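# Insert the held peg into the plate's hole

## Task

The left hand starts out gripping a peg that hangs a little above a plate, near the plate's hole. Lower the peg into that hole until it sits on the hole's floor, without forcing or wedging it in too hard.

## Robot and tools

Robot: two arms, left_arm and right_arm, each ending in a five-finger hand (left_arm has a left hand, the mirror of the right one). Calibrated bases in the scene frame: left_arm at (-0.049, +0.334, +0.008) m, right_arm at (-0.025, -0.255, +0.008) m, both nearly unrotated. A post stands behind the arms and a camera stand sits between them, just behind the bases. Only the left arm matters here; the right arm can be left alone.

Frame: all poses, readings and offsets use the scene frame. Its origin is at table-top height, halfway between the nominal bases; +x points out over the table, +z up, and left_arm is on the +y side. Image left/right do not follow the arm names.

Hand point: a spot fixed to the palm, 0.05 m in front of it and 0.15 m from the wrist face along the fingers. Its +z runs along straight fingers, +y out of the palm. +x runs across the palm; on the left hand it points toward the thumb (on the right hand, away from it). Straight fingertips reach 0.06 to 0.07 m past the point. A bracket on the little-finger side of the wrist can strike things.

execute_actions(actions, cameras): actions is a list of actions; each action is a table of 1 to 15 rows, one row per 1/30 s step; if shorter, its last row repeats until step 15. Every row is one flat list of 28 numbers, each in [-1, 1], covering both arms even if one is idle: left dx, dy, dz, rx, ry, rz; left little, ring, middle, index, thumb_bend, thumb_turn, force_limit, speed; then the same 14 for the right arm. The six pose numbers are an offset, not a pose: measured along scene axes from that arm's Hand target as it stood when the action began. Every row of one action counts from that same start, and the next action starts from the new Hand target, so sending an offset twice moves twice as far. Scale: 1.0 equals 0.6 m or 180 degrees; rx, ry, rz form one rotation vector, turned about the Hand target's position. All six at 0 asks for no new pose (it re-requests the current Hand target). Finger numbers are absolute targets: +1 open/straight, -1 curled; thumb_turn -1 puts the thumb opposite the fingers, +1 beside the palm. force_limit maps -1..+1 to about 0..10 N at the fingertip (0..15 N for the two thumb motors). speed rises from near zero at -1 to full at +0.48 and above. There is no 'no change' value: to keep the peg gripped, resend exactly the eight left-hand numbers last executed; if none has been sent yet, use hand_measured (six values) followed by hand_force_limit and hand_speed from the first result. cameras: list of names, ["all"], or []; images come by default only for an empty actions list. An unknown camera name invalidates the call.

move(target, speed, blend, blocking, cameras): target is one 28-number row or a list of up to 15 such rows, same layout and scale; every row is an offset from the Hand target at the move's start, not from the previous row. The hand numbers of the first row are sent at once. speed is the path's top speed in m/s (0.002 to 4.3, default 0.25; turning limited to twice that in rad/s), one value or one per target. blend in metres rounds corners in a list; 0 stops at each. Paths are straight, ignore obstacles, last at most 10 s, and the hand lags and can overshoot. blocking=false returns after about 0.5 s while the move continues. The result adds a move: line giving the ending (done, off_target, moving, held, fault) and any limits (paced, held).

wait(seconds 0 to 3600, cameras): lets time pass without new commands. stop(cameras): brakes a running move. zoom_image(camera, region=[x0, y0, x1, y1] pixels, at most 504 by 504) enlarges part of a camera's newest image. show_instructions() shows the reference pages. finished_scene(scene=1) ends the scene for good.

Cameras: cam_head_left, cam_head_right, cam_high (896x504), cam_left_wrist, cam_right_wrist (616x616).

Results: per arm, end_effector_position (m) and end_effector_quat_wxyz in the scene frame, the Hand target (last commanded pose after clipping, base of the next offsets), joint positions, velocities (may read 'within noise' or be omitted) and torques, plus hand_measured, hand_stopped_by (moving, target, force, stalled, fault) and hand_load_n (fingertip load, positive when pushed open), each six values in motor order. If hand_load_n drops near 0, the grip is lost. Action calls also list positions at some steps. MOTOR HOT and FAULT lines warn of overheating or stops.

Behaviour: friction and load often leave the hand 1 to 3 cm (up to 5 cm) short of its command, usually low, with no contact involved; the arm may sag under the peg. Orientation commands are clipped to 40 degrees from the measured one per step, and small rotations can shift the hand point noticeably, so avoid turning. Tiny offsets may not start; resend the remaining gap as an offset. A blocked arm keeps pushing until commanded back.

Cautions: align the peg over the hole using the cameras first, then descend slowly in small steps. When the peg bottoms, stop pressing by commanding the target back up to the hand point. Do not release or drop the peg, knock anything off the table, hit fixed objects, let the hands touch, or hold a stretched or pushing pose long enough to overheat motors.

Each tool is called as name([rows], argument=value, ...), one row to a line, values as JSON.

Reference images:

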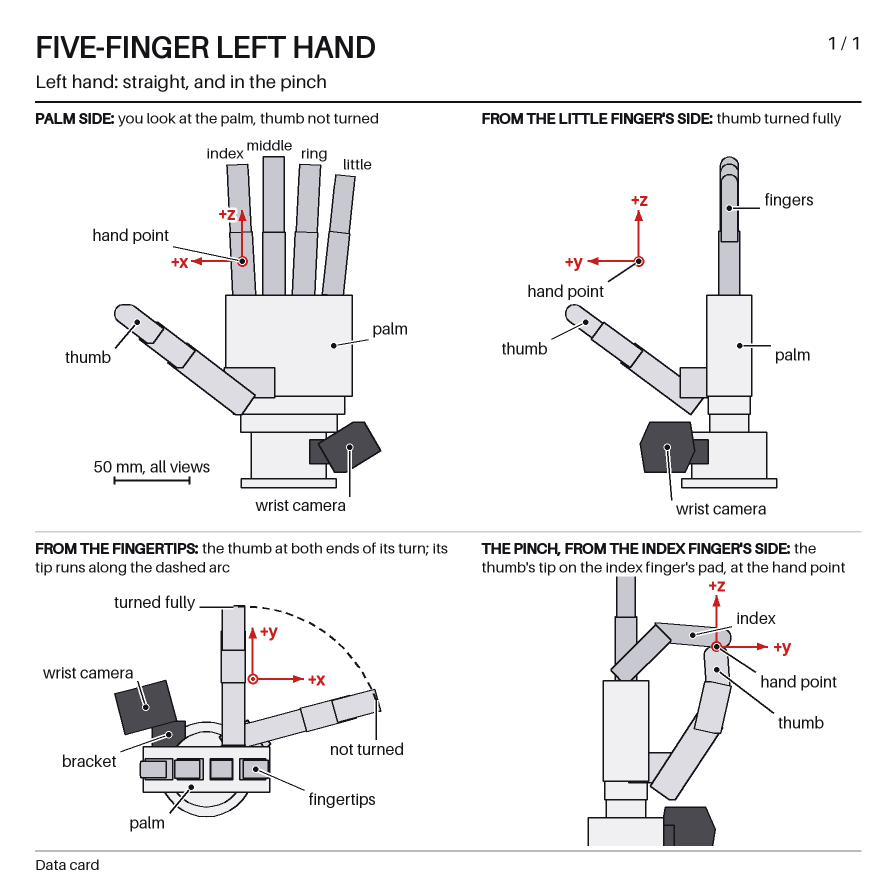

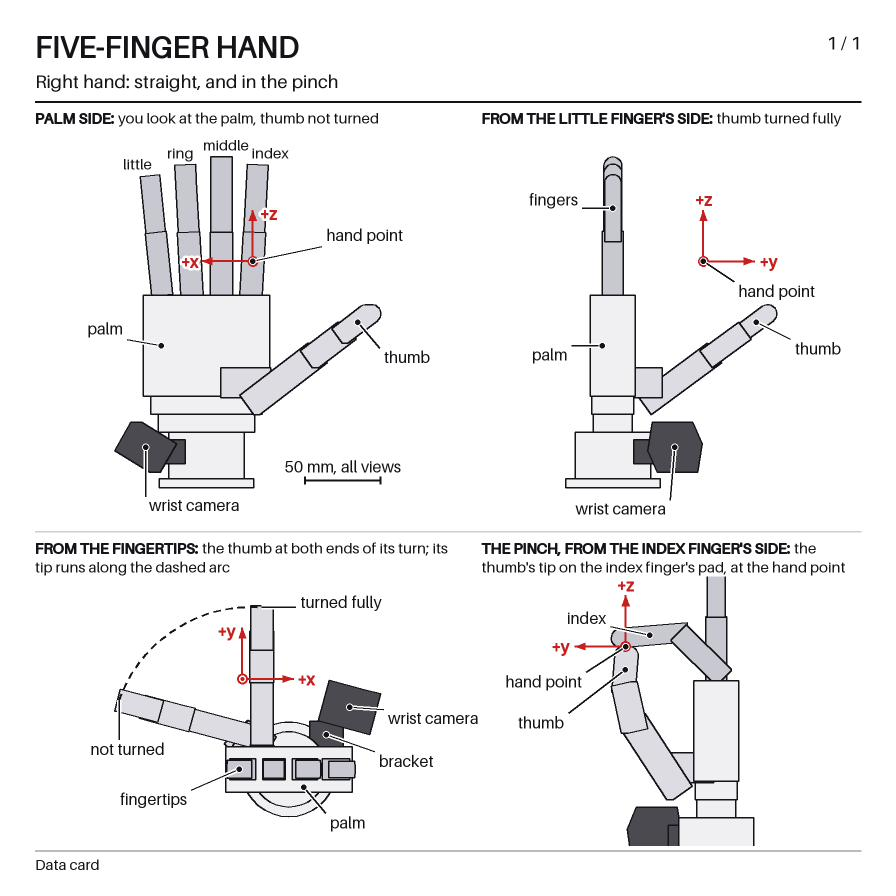

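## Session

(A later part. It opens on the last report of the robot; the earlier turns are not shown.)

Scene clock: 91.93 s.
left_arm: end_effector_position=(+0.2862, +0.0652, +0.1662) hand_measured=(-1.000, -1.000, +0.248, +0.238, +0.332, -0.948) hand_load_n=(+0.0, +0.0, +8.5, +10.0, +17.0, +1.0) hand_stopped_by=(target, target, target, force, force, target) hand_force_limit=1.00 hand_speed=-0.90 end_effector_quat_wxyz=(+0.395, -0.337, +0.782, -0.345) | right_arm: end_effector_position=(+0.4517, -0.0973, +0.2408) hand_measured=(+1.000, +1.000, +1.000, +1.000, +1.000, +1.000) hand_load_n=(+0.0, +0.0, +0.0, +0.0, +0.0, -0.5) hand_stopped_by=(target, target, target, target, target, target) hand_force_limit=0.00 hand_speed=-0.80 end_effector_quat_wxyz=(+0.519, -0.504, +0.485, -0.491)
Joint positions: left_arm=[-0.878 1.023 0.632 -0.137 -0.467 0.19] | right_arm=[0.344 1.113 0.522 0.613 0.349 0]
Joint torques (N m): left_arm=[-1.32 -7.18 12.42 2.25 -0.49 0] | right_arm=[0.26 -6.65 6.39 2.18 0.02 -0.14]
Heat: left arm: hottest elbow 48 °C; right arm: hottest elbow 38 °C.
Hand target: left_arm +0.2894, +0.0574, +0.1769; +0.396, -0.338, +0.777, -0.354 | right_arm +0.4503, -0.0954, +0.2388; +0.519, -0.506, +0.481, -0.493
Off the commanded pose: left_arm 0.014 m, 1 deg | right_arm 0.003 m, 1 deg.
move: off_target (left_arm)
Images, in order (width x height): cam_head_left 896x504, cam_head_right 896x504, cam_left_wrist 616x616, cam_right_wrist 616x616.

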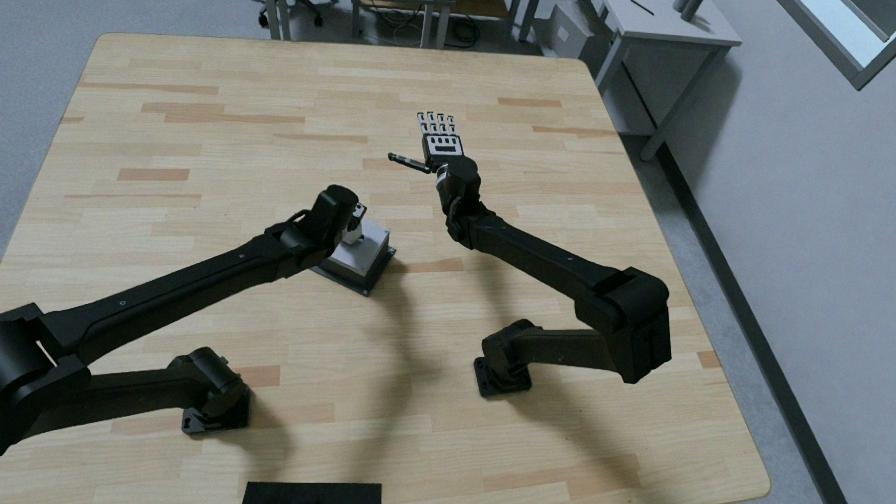

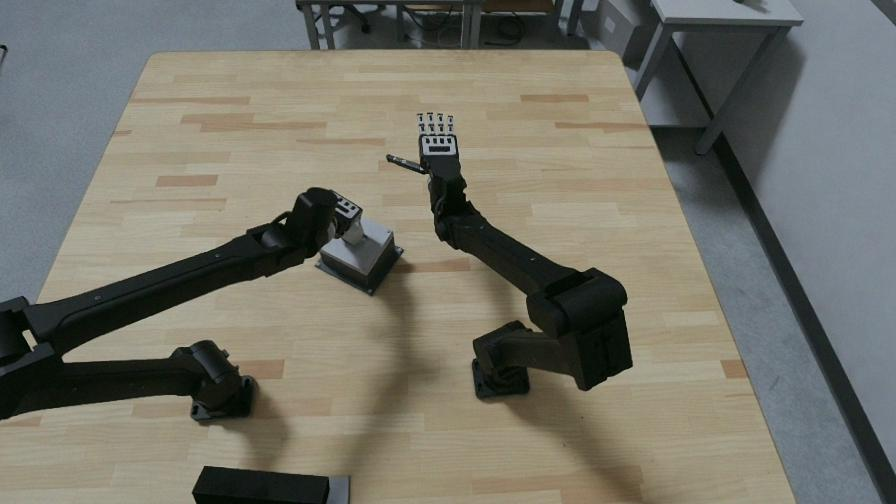

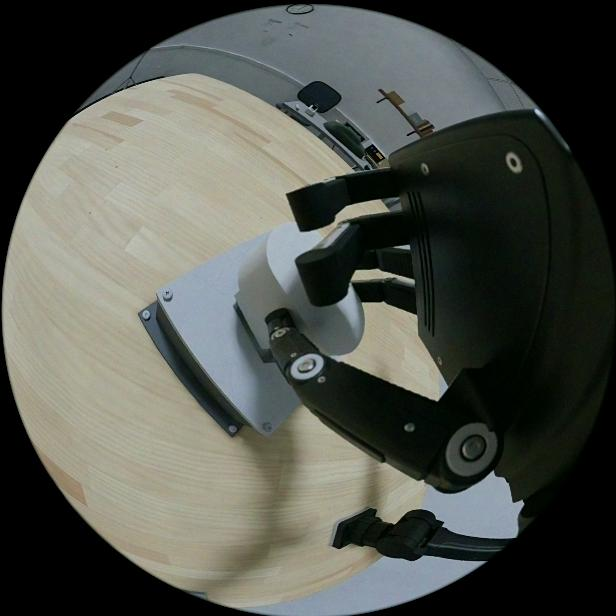

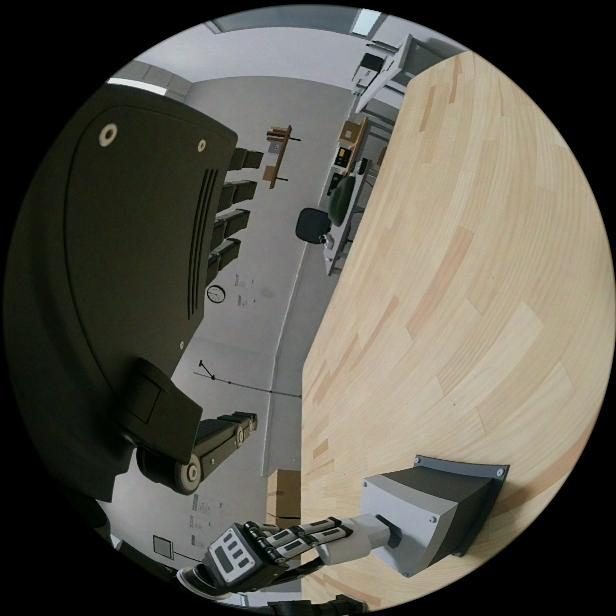

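move(target=[-0.0092,-0.0092,0,0,0,0,-1,-1,0.246,0.236,0.326,-0.948,1.0,-0.9,0,0,0,0,0,0,1,1,1,1,1,1,0.0,-0.8], speed=0.08, cameras=["cam_left_wrist","cam_right_wrist","cam_head_left","cam_head_right"])

zoom_image(camera="cam_right_wrist", region=[340, 495, 420, 565])

zoom_image(camera="cam_left_wrist", region=[195, 250, 305, 370])

zoom_image(camera="cam_head_right", region=[320, 190, 400, 270])

Scene clock: 95.20 s.
left_arm: end_effector_position=(+0.2793, +0.0593, +0.1653) hand_measured=(-1.000, -1.000, +0.248, +0.238, +0.332, -0.948) hand_load_n=(+0.0, +0.0, +8.5, +10.5, +17.5, +1.0) hand_stopped_by=(target, target, target, force, force, target) hand_force_limit=1.00 hand_speed=-0.90 end_effector_quat_wxyz=(+0.394, -0.335, +0.783, -0.345) | right_arm: end_effector_position=(+0.4517, -0.0973, +0.2408) hand_measured=(+1.000, +1.000, +1.000, +1.000, +1.000, +1.000) hand_load_n=(+0.0, +0.0, +0.0, +0.0, +0.0, -0.5) hand_stopped_by=(target, target, target, target, target, target) hand_force_limit=0.00 hand_speed=-0.80 end_effector_quat_wxyz=(+0.519, -0.504, +0.485, -0.491)
Joint positions: left_arm=[-0.907 1.025 0.632 -0.144 -0.489 0.175] | right_arm=[0.344 1.113 0.522 0.613 0.349 0]
Joint torques (N m): left_arm=[-1.08 -7.24 12.64 2.19 -0.5 0.04] | right_arm=[0.26 -6.65 6.39 2.17 0.02 -0.14]
Heat: left arm: hottest elbow 49 °C; right arm: hottest elbow 38 °C.
Hand target: left_arm +0.2838, +0.0518, +0.1769; +0.396, -0.338, +0.777, -0.354 | right_arm +0.4503, -0.0954, +0.2388; +0.519, -0.506, +0.481, -0.493
Off the commanded pose: left_arm 0.014 m, 1 deg | right_arm 0.003 m, 1 deg.
move: off_target (left_arm)
Images, in order (width x height): cam_head_left 896x504, cam_head_right 896x504, cam_left_wrist 616x616, cam_right_wrist 616x616.

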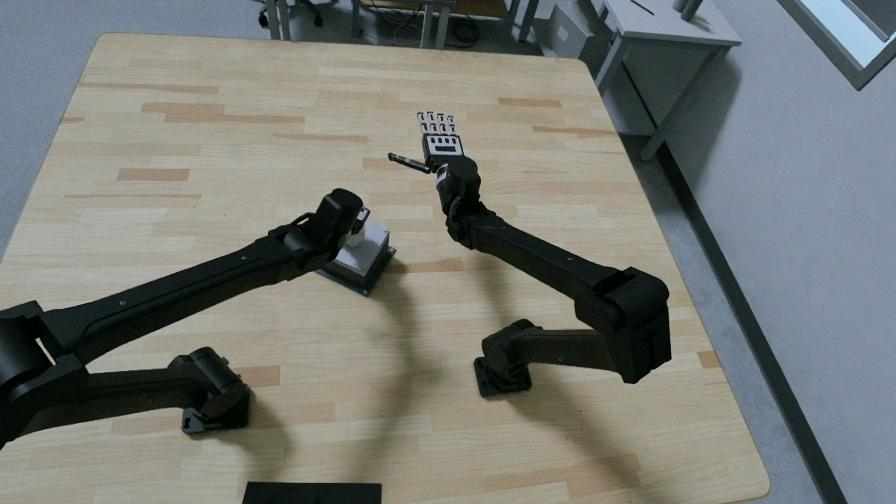

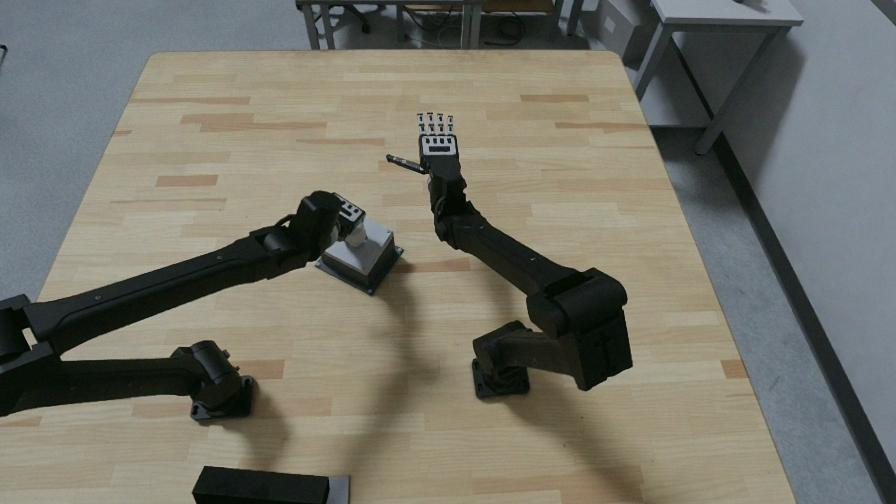

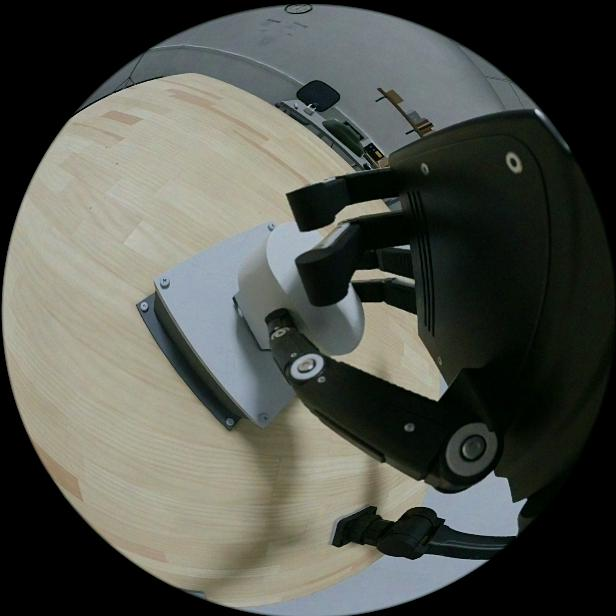

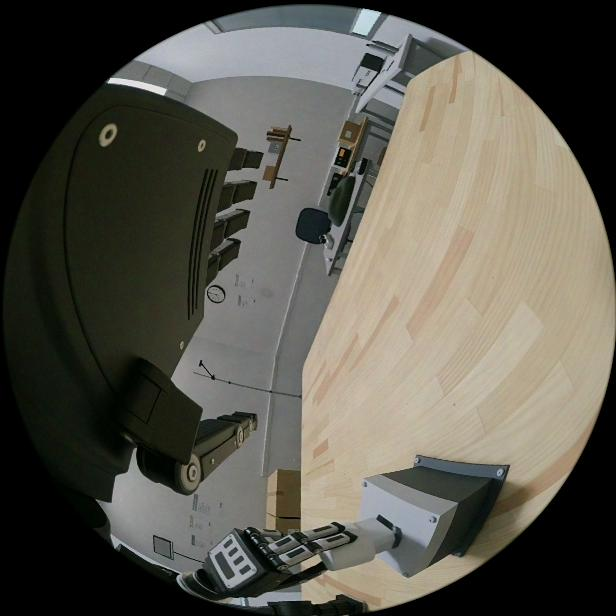

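Scaled by 6.300 from the camera's image (finer frame: 880x880).

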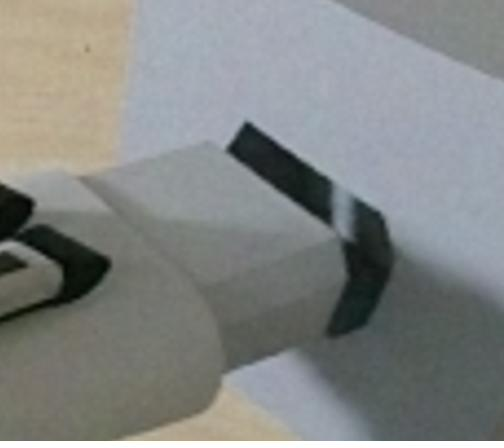

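Scaled by 4.200 from the camera's image (finer frame: 880x880).

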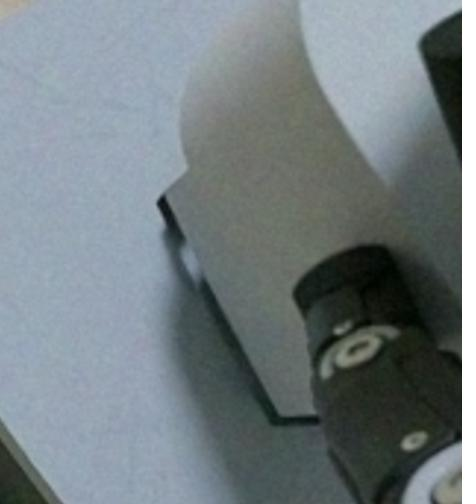

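Scaled by 6.300.

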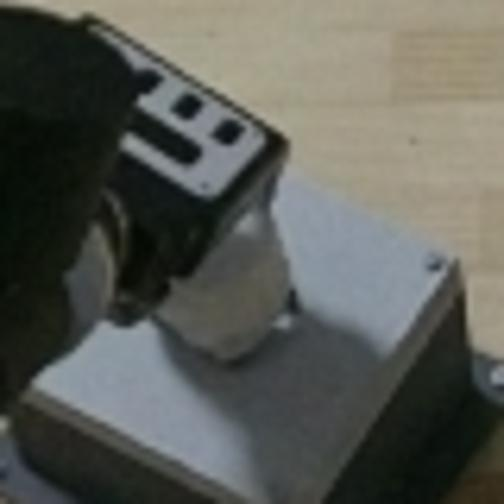

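zoom_image(camera="cam_right_wrist", region=[350, 505, 410, 565])

zoom_image(camera="cam_left_wrist", region=[225, 290, 275, 355])

Scaled by 8.400 from the camera's image (finer frame: 880x880).

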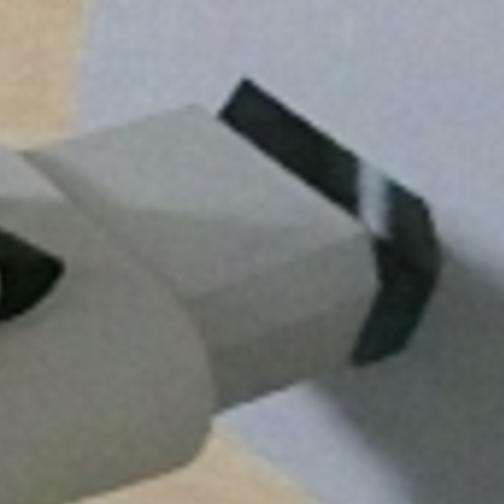

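Scaled by 7.754 from the camera's image (finer frame: 880x880).

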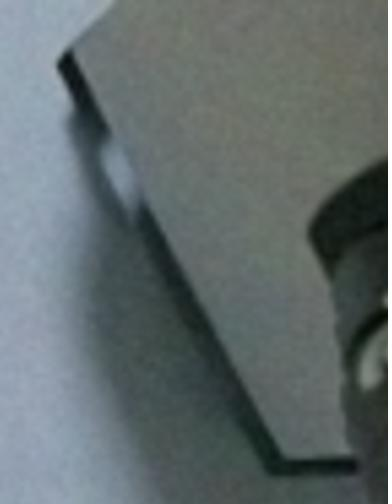

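move(target=[0.003,-0.0017,-0.007,0.004,-0.004,0.011,-1,-1,0.246,0.236,0.326,-0.948,1.0,-0.9,0,0,0,0,0,0,1,1,1,1,1,1,0.0,-0.8], speed=0.05, cameras=["cam_left_wrist","cam_right_wrist"])

zoom_image(camera="cam_right_wrist", region=[350, 505, 410, 565])

zoom_image(camera="cam_left_wrist", region=[225, 290, 275, 355])

Scene clock: 103.50 s.
left_arm: end_effector_position=(+0.2801, +0.0616, +0.1581) hand_measured=(-1.000, -1.000, +0.248, +0.238, +0.332, -0.948) hand_load_n=(+0.0, +0.0, +8.5, +10.5, +17.0, +1.0) hand_stopped_by=(target, target, target, force, force, target) hand_force_limit=1.00 hand_speed=-0.90 end_effector_quat_wxyz=(+0.406, -0.344, +0.780, -0.329) | right_arm: end_effector_position=(+0.4517, -0.0973, +0.2408) hand_measured=(+1.000, +1.000, +1.000, +1.000, +1.000, +1.000) hand_load_n=(+0.0, +0.0, -0.5, +0.0, +0.0, -0.5) hand_stopped_by=(target, target, target, target, target, target) hand_force_limit=0.00 hand_speed=-0.80 end_effector_quat_wxyz=(+0.519, -0.504, +0.485, -0.491)
Joint positions: left_arm=[-0.924 1.048 0.632 -0.144 -0.544 0.161] | right_arm=[0.344 1.113 0.522 0.613 0.349 0]
Joint torques (N m): left_arm=[-1.32 -7.53 12.59 2.67 -0.53 -0.02] | right_arm=[0.26 -6.65 6.41 2.17 0.02 -0.14]
Heat: left arm: hottest elbow 49 °C; right arm: hottest elbow 38 °C.
Hand target: left_arm +0.2856, +0.0508, +0.1727; +0.409, -0.347, +0.771, -0.344 | right_arm +0.4503, -0.0954, +0.2388; +0.519, -0.506, +0.481, -0.493
Off the commanded pose: left_arm 0.019 m, 2 deg | right_arm 0.003 m, 1 deg.
move: off_target (left_arm)

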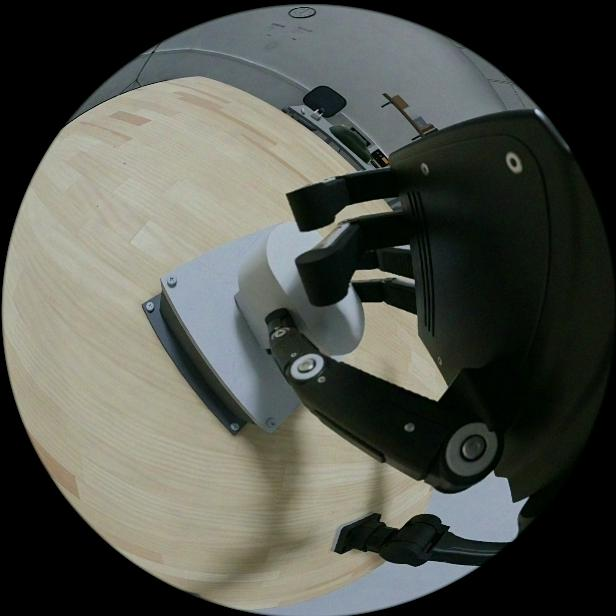

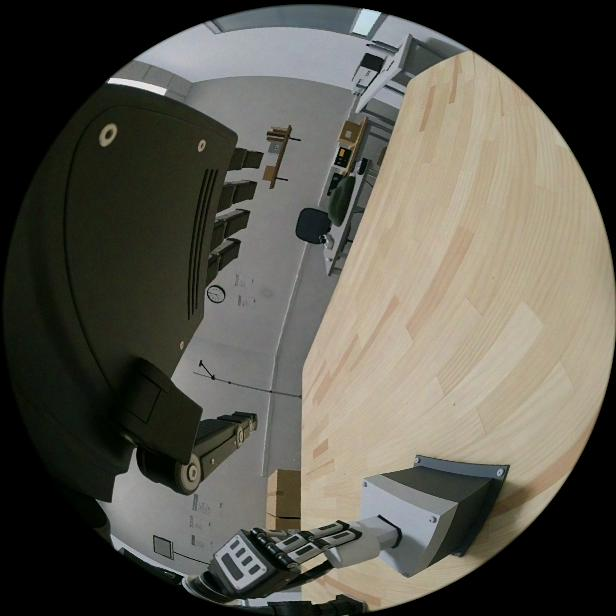

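Scaled by 8.400 from the camera's image (finer frame: 880x880).

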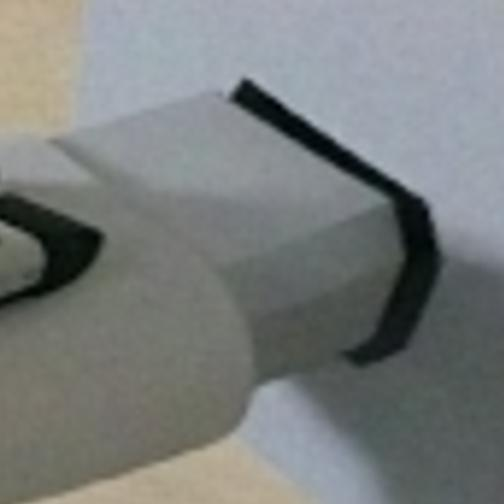

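Scaled by 7.754 from the camera's image (finer frame: 880x880).

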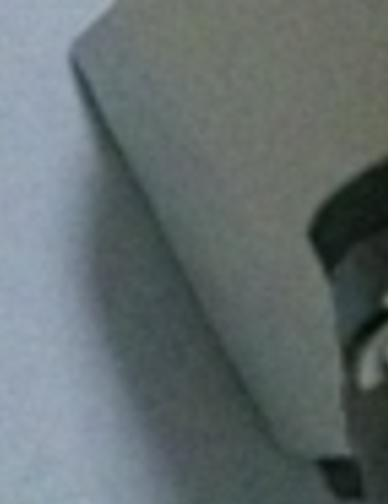

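zoom_image(camera="cam_left_wrist", region=[250, 330, 280, 360])

zoom_image(camera="cam_right_wrist", region=[370, 510, 405, 552])

zoom_image(camera="cam_left_wrist", region=[225, 285, 255, 315])

Scaled by 16.800 from the camera's image (finer frame: 880x880).

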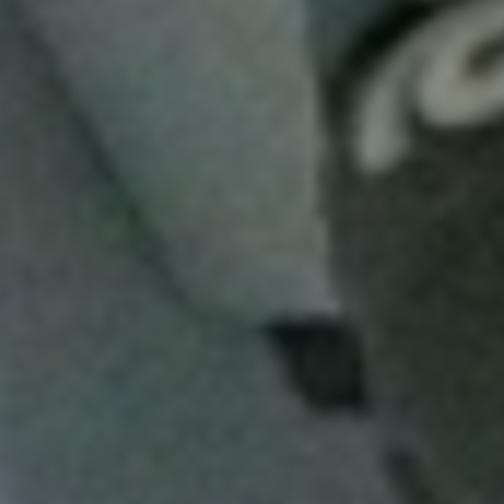

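Scaled by 12.000 from the camera's image (finer frame: 880x880).

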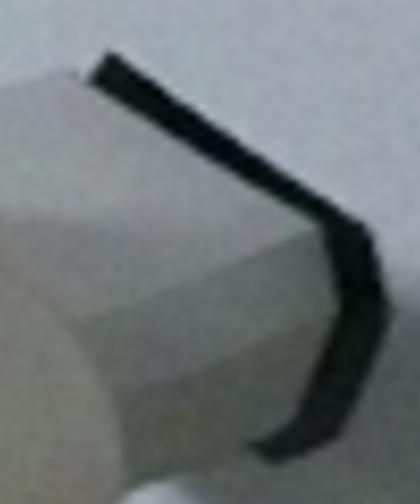

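Scaled by 16.800 from the camera's image (finer frame: 880x880).

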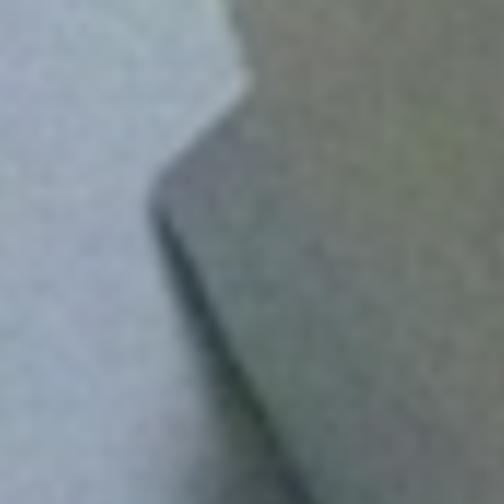

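move(target=[0,-0.010,0.006,0,0,0,-1,-1,0.246,0.236,0.326,-0.948,1.0,-0.9,0,0,0,0,0,0,1,1,1,1,1,1,0.0,-0.8], speed=0.05, cameras=["cam_left_wrist","cam_right_wrist"])

zoom_image(camera="cam_right_wrist", region=[350, 505, 410, 565])

zoom_image(camera="cam_left_wrist", region=[225, 290, 275, 355])

Scene clock: 108.70 s.
left_arm: end_effector_position=(+0.2781, +0.0595, +0.1576) hand_measured=(-1.000, -1.000, +0.248, +0.238, +0.332, -0.948) hand_load_n=(+0.0, +0.0, +9.0, +10.5, +17.0, +0.0) hand_stopped_by=(target, target, target, force, force, target) hand_force_limit=1.00 hand_speed=-0.90 end_effector_quat_wxyz=(+0.407, -0.344, +0.780, -0.328) | right_arm: end_effector_position=(+0.4517, -0.0973, +0.2408) hand_measured=(+1.000, +1.000, +1.000, +1.000, +1.000, +1.000) hand_load_n=(+0.0, +0.0, +0.0, +0.0, +0.0, -0.5) hand_stopped_by=(target, target, target, target, target, target) hand_force_limit=0.00 hand_speed=-0.80 end_effector_quat_wxyz=(+0.519, -0.504, +0.485, -0.491)
Joint positions: left_arm=[-0.936 1.051 0.632 -0.144 -0.557 0.156] | right_arm=[0.344 1.113 0.522 0.613 0.349 0]
Joint torques (N m): left_arm=[-1.26 -7 13.98 2.25 -0.47 0.01] | right_arm=[0.32 -6.65 6.39 2.18 0.02 -0.14]
Heat: left arm: hottest elbow 49 °C; right arm: hottest elbow 38 °C.
Hand target: left_arm +0.2857, +0.0448, +0.1762; +0.409, -0.347, +0.771, -0.344 | right_arm +0.4503, -0.0954, +0.2388; +0.519, -0.506, +0.481, -0.493
Off the commanded pose: left_arm 0.025 m, 2 deg | right_arm 0.003 m, 1 deg.
move: off_target (left_arm)

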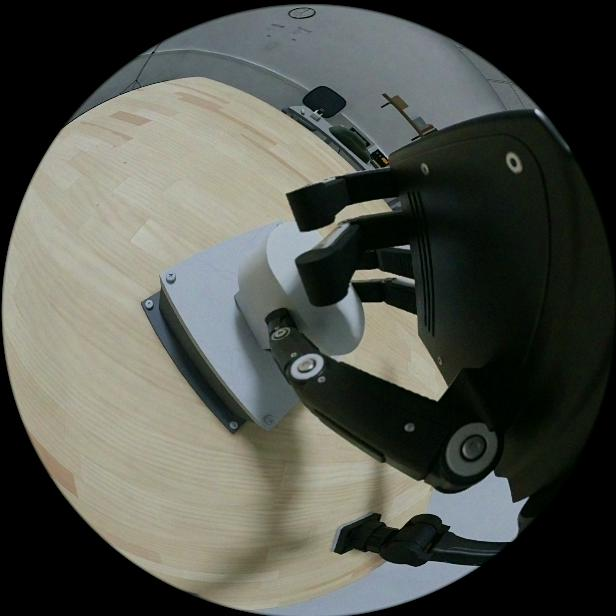

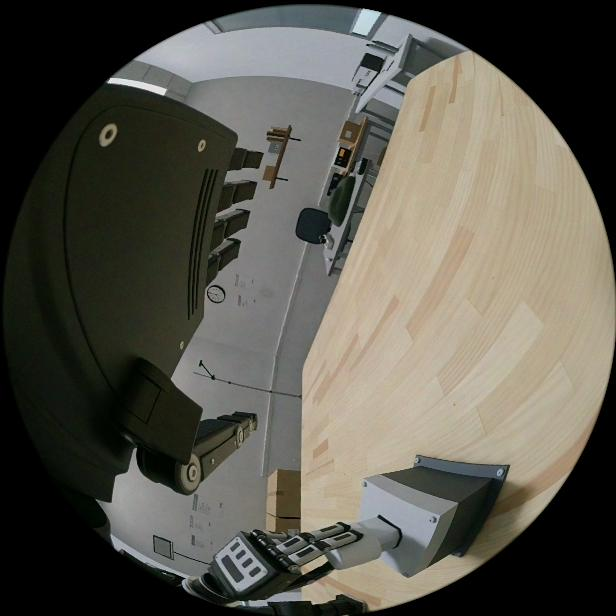

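Scaled by 8.400 from the camera's image (finer frame: 880x880).

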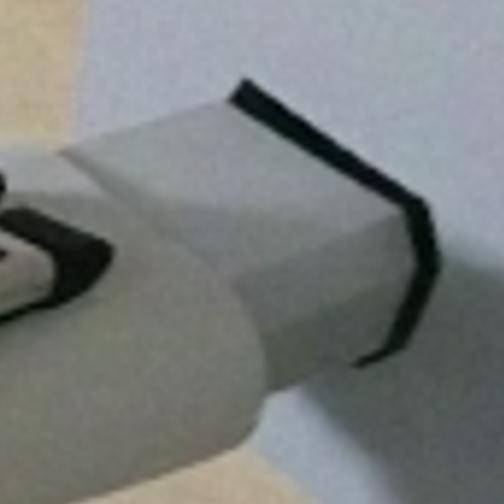

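Scaled by 7.754 from the camera's image (finer frame: 880x880).

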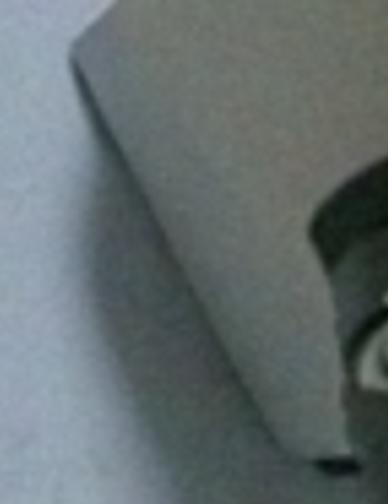

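move(target=[0,-0.010,0.012,0,0,0,-1,-1,0.246,0.236,0.326,-0.948,1.0,-0.9,0,0,0,0,0,0,1,1,1,1,1,1,0.0,-0.8], speed=0.05, cameras=["cam_left_wrist","cam_right_wrist"])

zoom_image(camera="cam_right_wrist", region=[350, 505, 410, 565])

zoom_image(camera="cam_left_wrist", region=[225, 290, 275, 355])

Scene clock: 110.43 s.
left_arm: end_effector_position=(+0.2761, +0.0582, +0.1574) hand_measured=(-1.000, -1.000, +0.248, +0.238, +0.332, -0.948) hand_load_n=(+0.0, +0.0, +9.0, +10.5, +17.0, +0.5) hand_stopped_by=(target, target, target, force, force, target) hand_force_limit=1.00 hand_speed=-0.90 end_effector_quat_wxyz=(+0.408, -0.344, +0.782, -0.323) | right_arm: end_effector_position=(+0.4517, -0.0973, +0.2408) hand_measured=(+1.000, +1.000, +1.000, +1.000, +1.000, +1.000) hand_load_n=(-0.5, +0.0, +0.0, -0.5, +0.0, -0.5) hand_stopped_by=(target, target, target, target, target, target) hand_force_limit=0.00 hand_speed=-0.80 end_effector_quat_wxyz=(+0.519, -0.504, +0.485, -0.491)
Joint positions: left_arm=[-0.945 1.055 0.639 -0.159 -0.569 0.151] | right_arm=[0.344 1.113 0.522 0.613 0.349 0]
Joint torques (N m): left_arm=[-1.38 -6.83 15.41 1.92 -0.41 -0.02] | right_arm=[0.32 -6.65 6.38 2.18 0.02 -0.14]
Heat: left arm: hottest elbow 50 °C; right arm: hottest elbow 38 °C.
Hand target: left_arm +0.2856, +0.0388, +0.1834; +0.409, -0.346, +0.771, -0.344 | right_arm +0.4503, -0.0954, +0.2388; +0.519, -0.506, +0.481, -0.493
Off the commanded pose: left_arm 0.034 m, 3 deg | right_arm 0.003 m, 1 deg.
move: off_target (left_arm)

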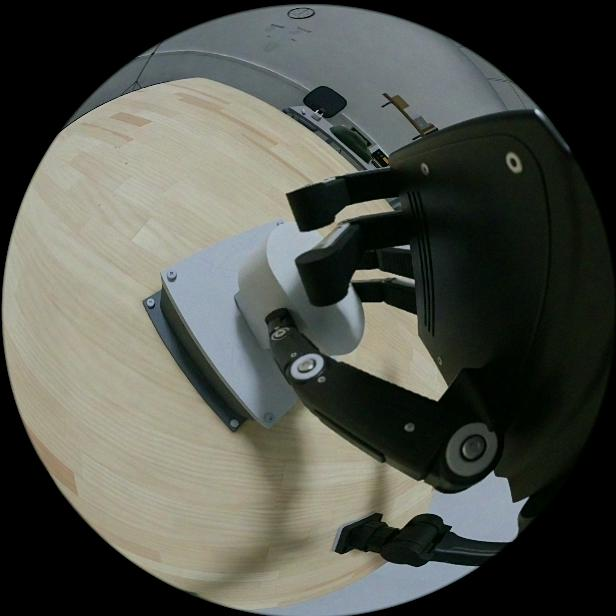

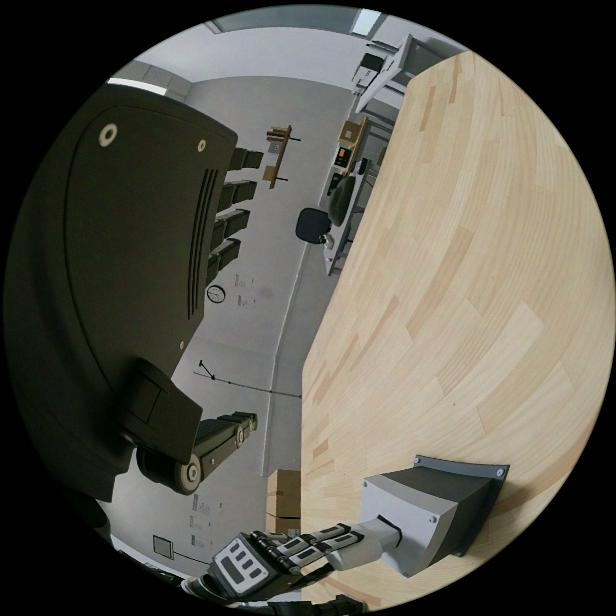

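Scaled by 8.400 from the camera's image (finer frame: 880x880).

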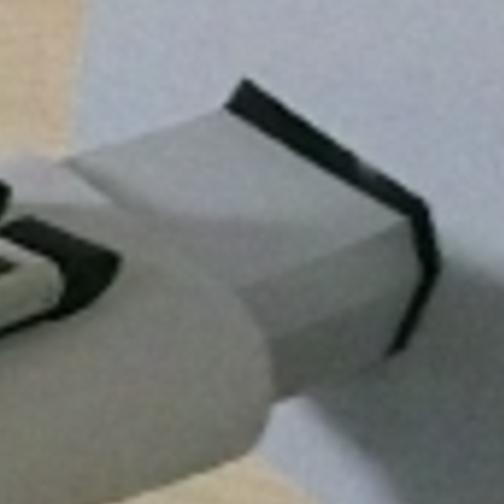

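Scaled by 7.754 from the camera's image (finer frame: 880x880).

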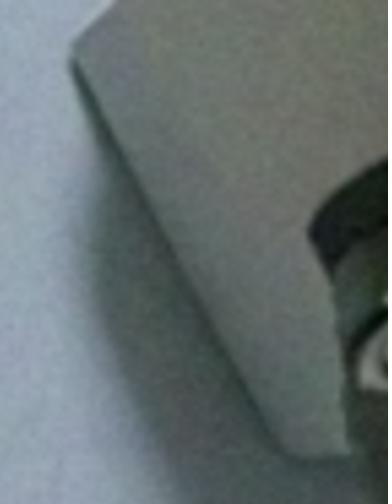

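move(target=[0.013,-0.005,0.013,0,0,0,-1,-1,0.246,0.236,0.326,-0.948,1.0,-0.9,0,0,0,0,0,0,1,1,1,1,1,1,0.0,-0.8], speed=0.05, cameras=["cam_left_wrist","cam_right_wrist"])

zoom_image(camera="cam_right_wrist", region=[350, 505, 410, 565])

zoom_image(camera="cam_left_wrist", region=[225, 290, 275, 355])

Scene clock: 112.93 s.
left_arm: end_effector_position=(+0.2778, +0.0540, +0.1586) hand_measured=(-1.000, -1.000, +0.248, +0.238, +0.332, -0.948) hand_load_n=(+0.0, +0.0, +9.0, +10.5, +17.0, +1.0) hand_stopped_by=(target, target, target, force, force, target) hand_force_limit=1.00 hand_speed=-0.90 end_effector_quat_wxyz=(+0.404, -0.342, +0.786, -0.320) | right_arm: end_effector_position=(+0.4517, -0.0973, +0.2408) hand_measured=(+1.000, +1.000, +1.000, +1.000, +1.000, +1.000) hand_load_n=(+0.0, +0.0, -0.5, +0.0, +0.0, +0.0) hand_stopped_by=(target, target, target, target, target, target) hand_force_limit=0.00 hand_speed=-0.80 end_effector_quat_wxyz=(+0.519, -0.504, +0.485, -0.491)
Joint positions: left_arm=[-0.945 1.07 0.66 -0.177 -0.562 0.15] | right_arm=[0.344 1.113 0.522 0.613 0.349 0]
Joint torques (N m): left_arm=[-0.56 -7.65 16.14 2.26 -0.24 0.07] | right_arm=[0.26 -6.65 6.39 2.17 0.02 -0.14]
Heat: left arm: hottest elbow 50 °C; right arm: hottest elbow 38 °C.
Hand target: left_arm +0.2934, +0.0358, +0.1912; +0.409, -0.347, +0.771, -0.344 | right_arm +0.4503, -0.0954, +0.2388; +0.519, -0.506, +0.481, -0.493
Off the commanded pose: left_arm 0.040 m, 3 deg | right_arm 0.003 m, 1 deg.
move: off_target (left_arm)

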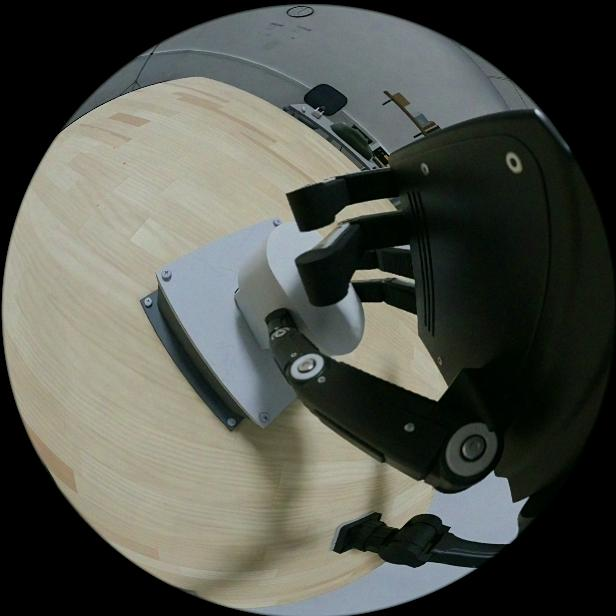

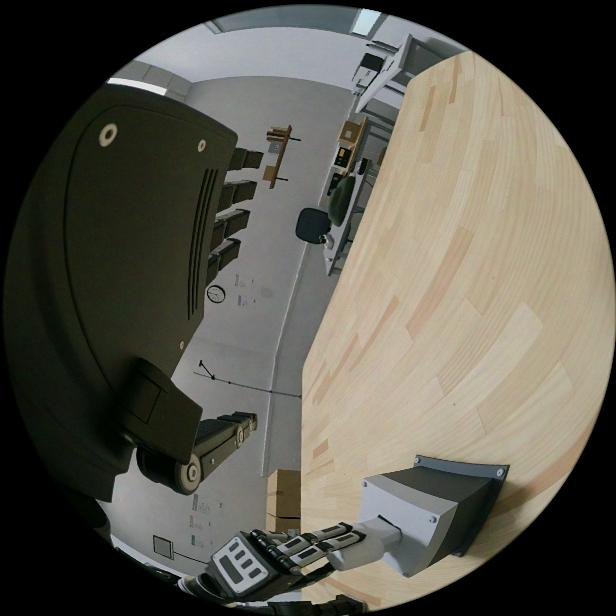

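Scaled by 8.400 from the camera's image (finer frame: 880x880).

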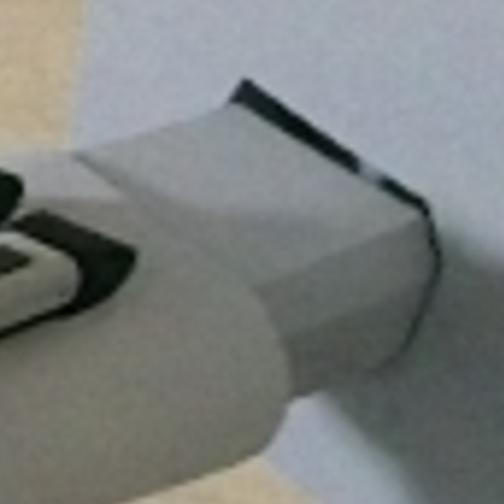

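Scaled by 7.754 from the camera's image (finer frame: 880x880).

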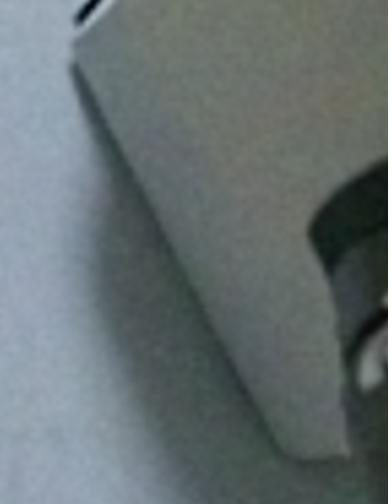

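move(target=[0,0.010,0.012,0,0,0,-1,-1,0.246,0.236,0.326,-0.948,1.0,-0.9,0,0,0,0,0,0,1,1,1,1,1,1,0.0,-0.8], speed=0.05, cameras=["cam_left_wrist","cam_right_wrist"])

zoom_image(camera="cam_right_wrist", region=[350, 505, 410, 565])

zoom_image(camera="cam_left_wrist", region=[225, 290, 275, 355])

Scene clock: 116.00 s.
left_arm: end_effector_position=(+0.2772, +0.0565, +0.1583) hand_measured=(-1.000, -1.000, +0.248, +0.238, +0.332, -0.948) hand_load_n=(+0.0, +0.0, +8.5, +10.5, +17.0, +1.0) hand_stopped_by=(target, target, target, force, force, target) hand_force_limit=1.00 hand_speed=-0.90 end_effector_quat_wxyz=(+0.400, -0.342, +0.790, -0.315) | right_arm: end_effector_position=(+0.4517, -0.0973, +0.2408) hand_measured=(+1.000, +1.000, +1.000, +1.000, +1.000, +1.000) hand_load_n=(+0.0, -0.5, +0.0, +0.0, +0.0, -0.5) hand_stopped_by=(target, target, target, target, target, target) hand_force_limit=0.00 hand_speed=-0.80 end_effector_quat_wxyz=(+0.519, -0.504, +0.485, -0.491)
Joint positions: left_arm=[-0.939 1.068 0.665 -0.199 -0.553 0.15] | right_arm=[0.344 1.113 0.522 0.613 0.349 0]
Joint torques (N m): left_arm=[-0.15 -9.41 16.02 2.04 -0.23 0.12] | right_arm=[0.26 -6.65 6.39 2.17 0.02 -0.14]
Heat: left arm: hottest elbow 52 °C; right arm: hottest elbow 38 °C.
Hand target: left_arm +0.2935, +0.0419, +0.1984; +0.409, -0.347, +0.771, -0.344 | right_arm +0.4503, -0.0954, +0.2388; +0.519, -0.506, +0.481, -0.493
Off the commanded pose: left_arm 0.046 m, 4 deg | right_arm 0.003 m, 1 deg.
move: off_target (left_arm)

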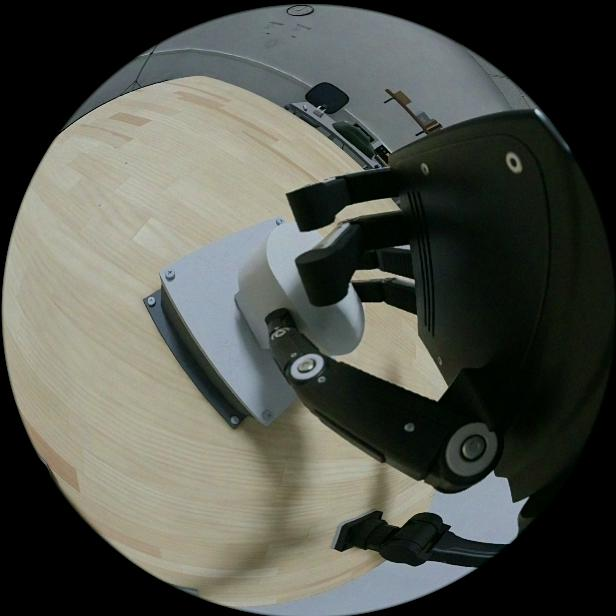

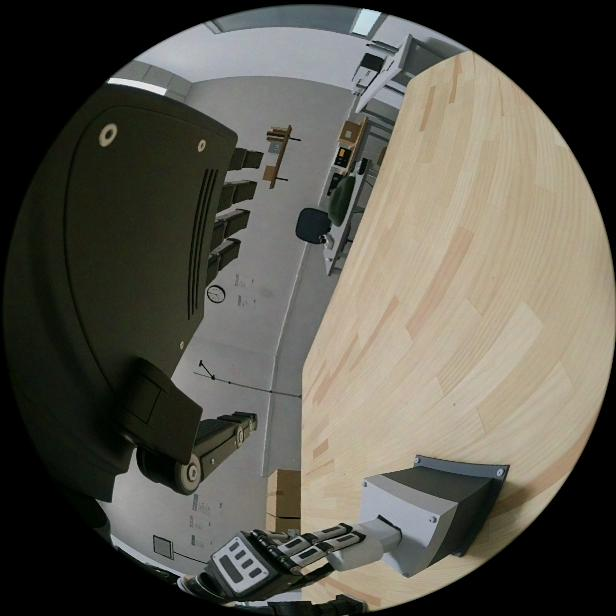

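Scaled by 8.400 from the camera's image (finer frame: 880x880).

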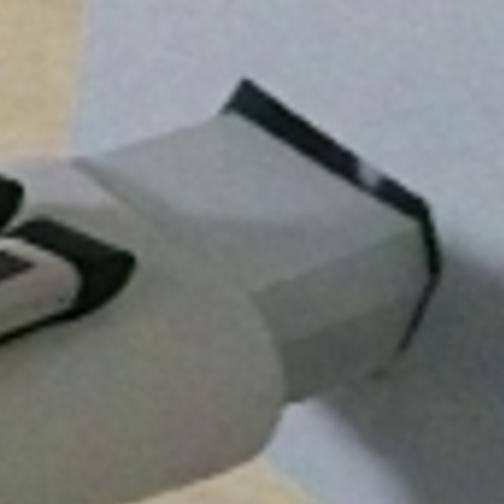

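Scaled by 7.754 from the camera's image (finer frame: 880x880).

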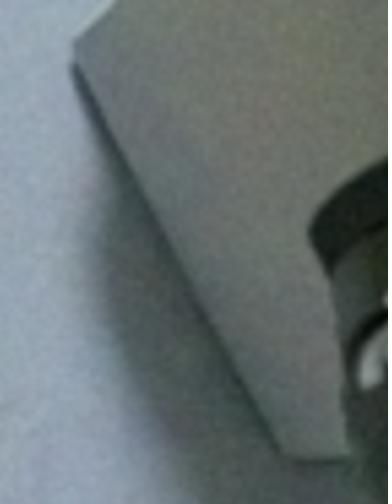

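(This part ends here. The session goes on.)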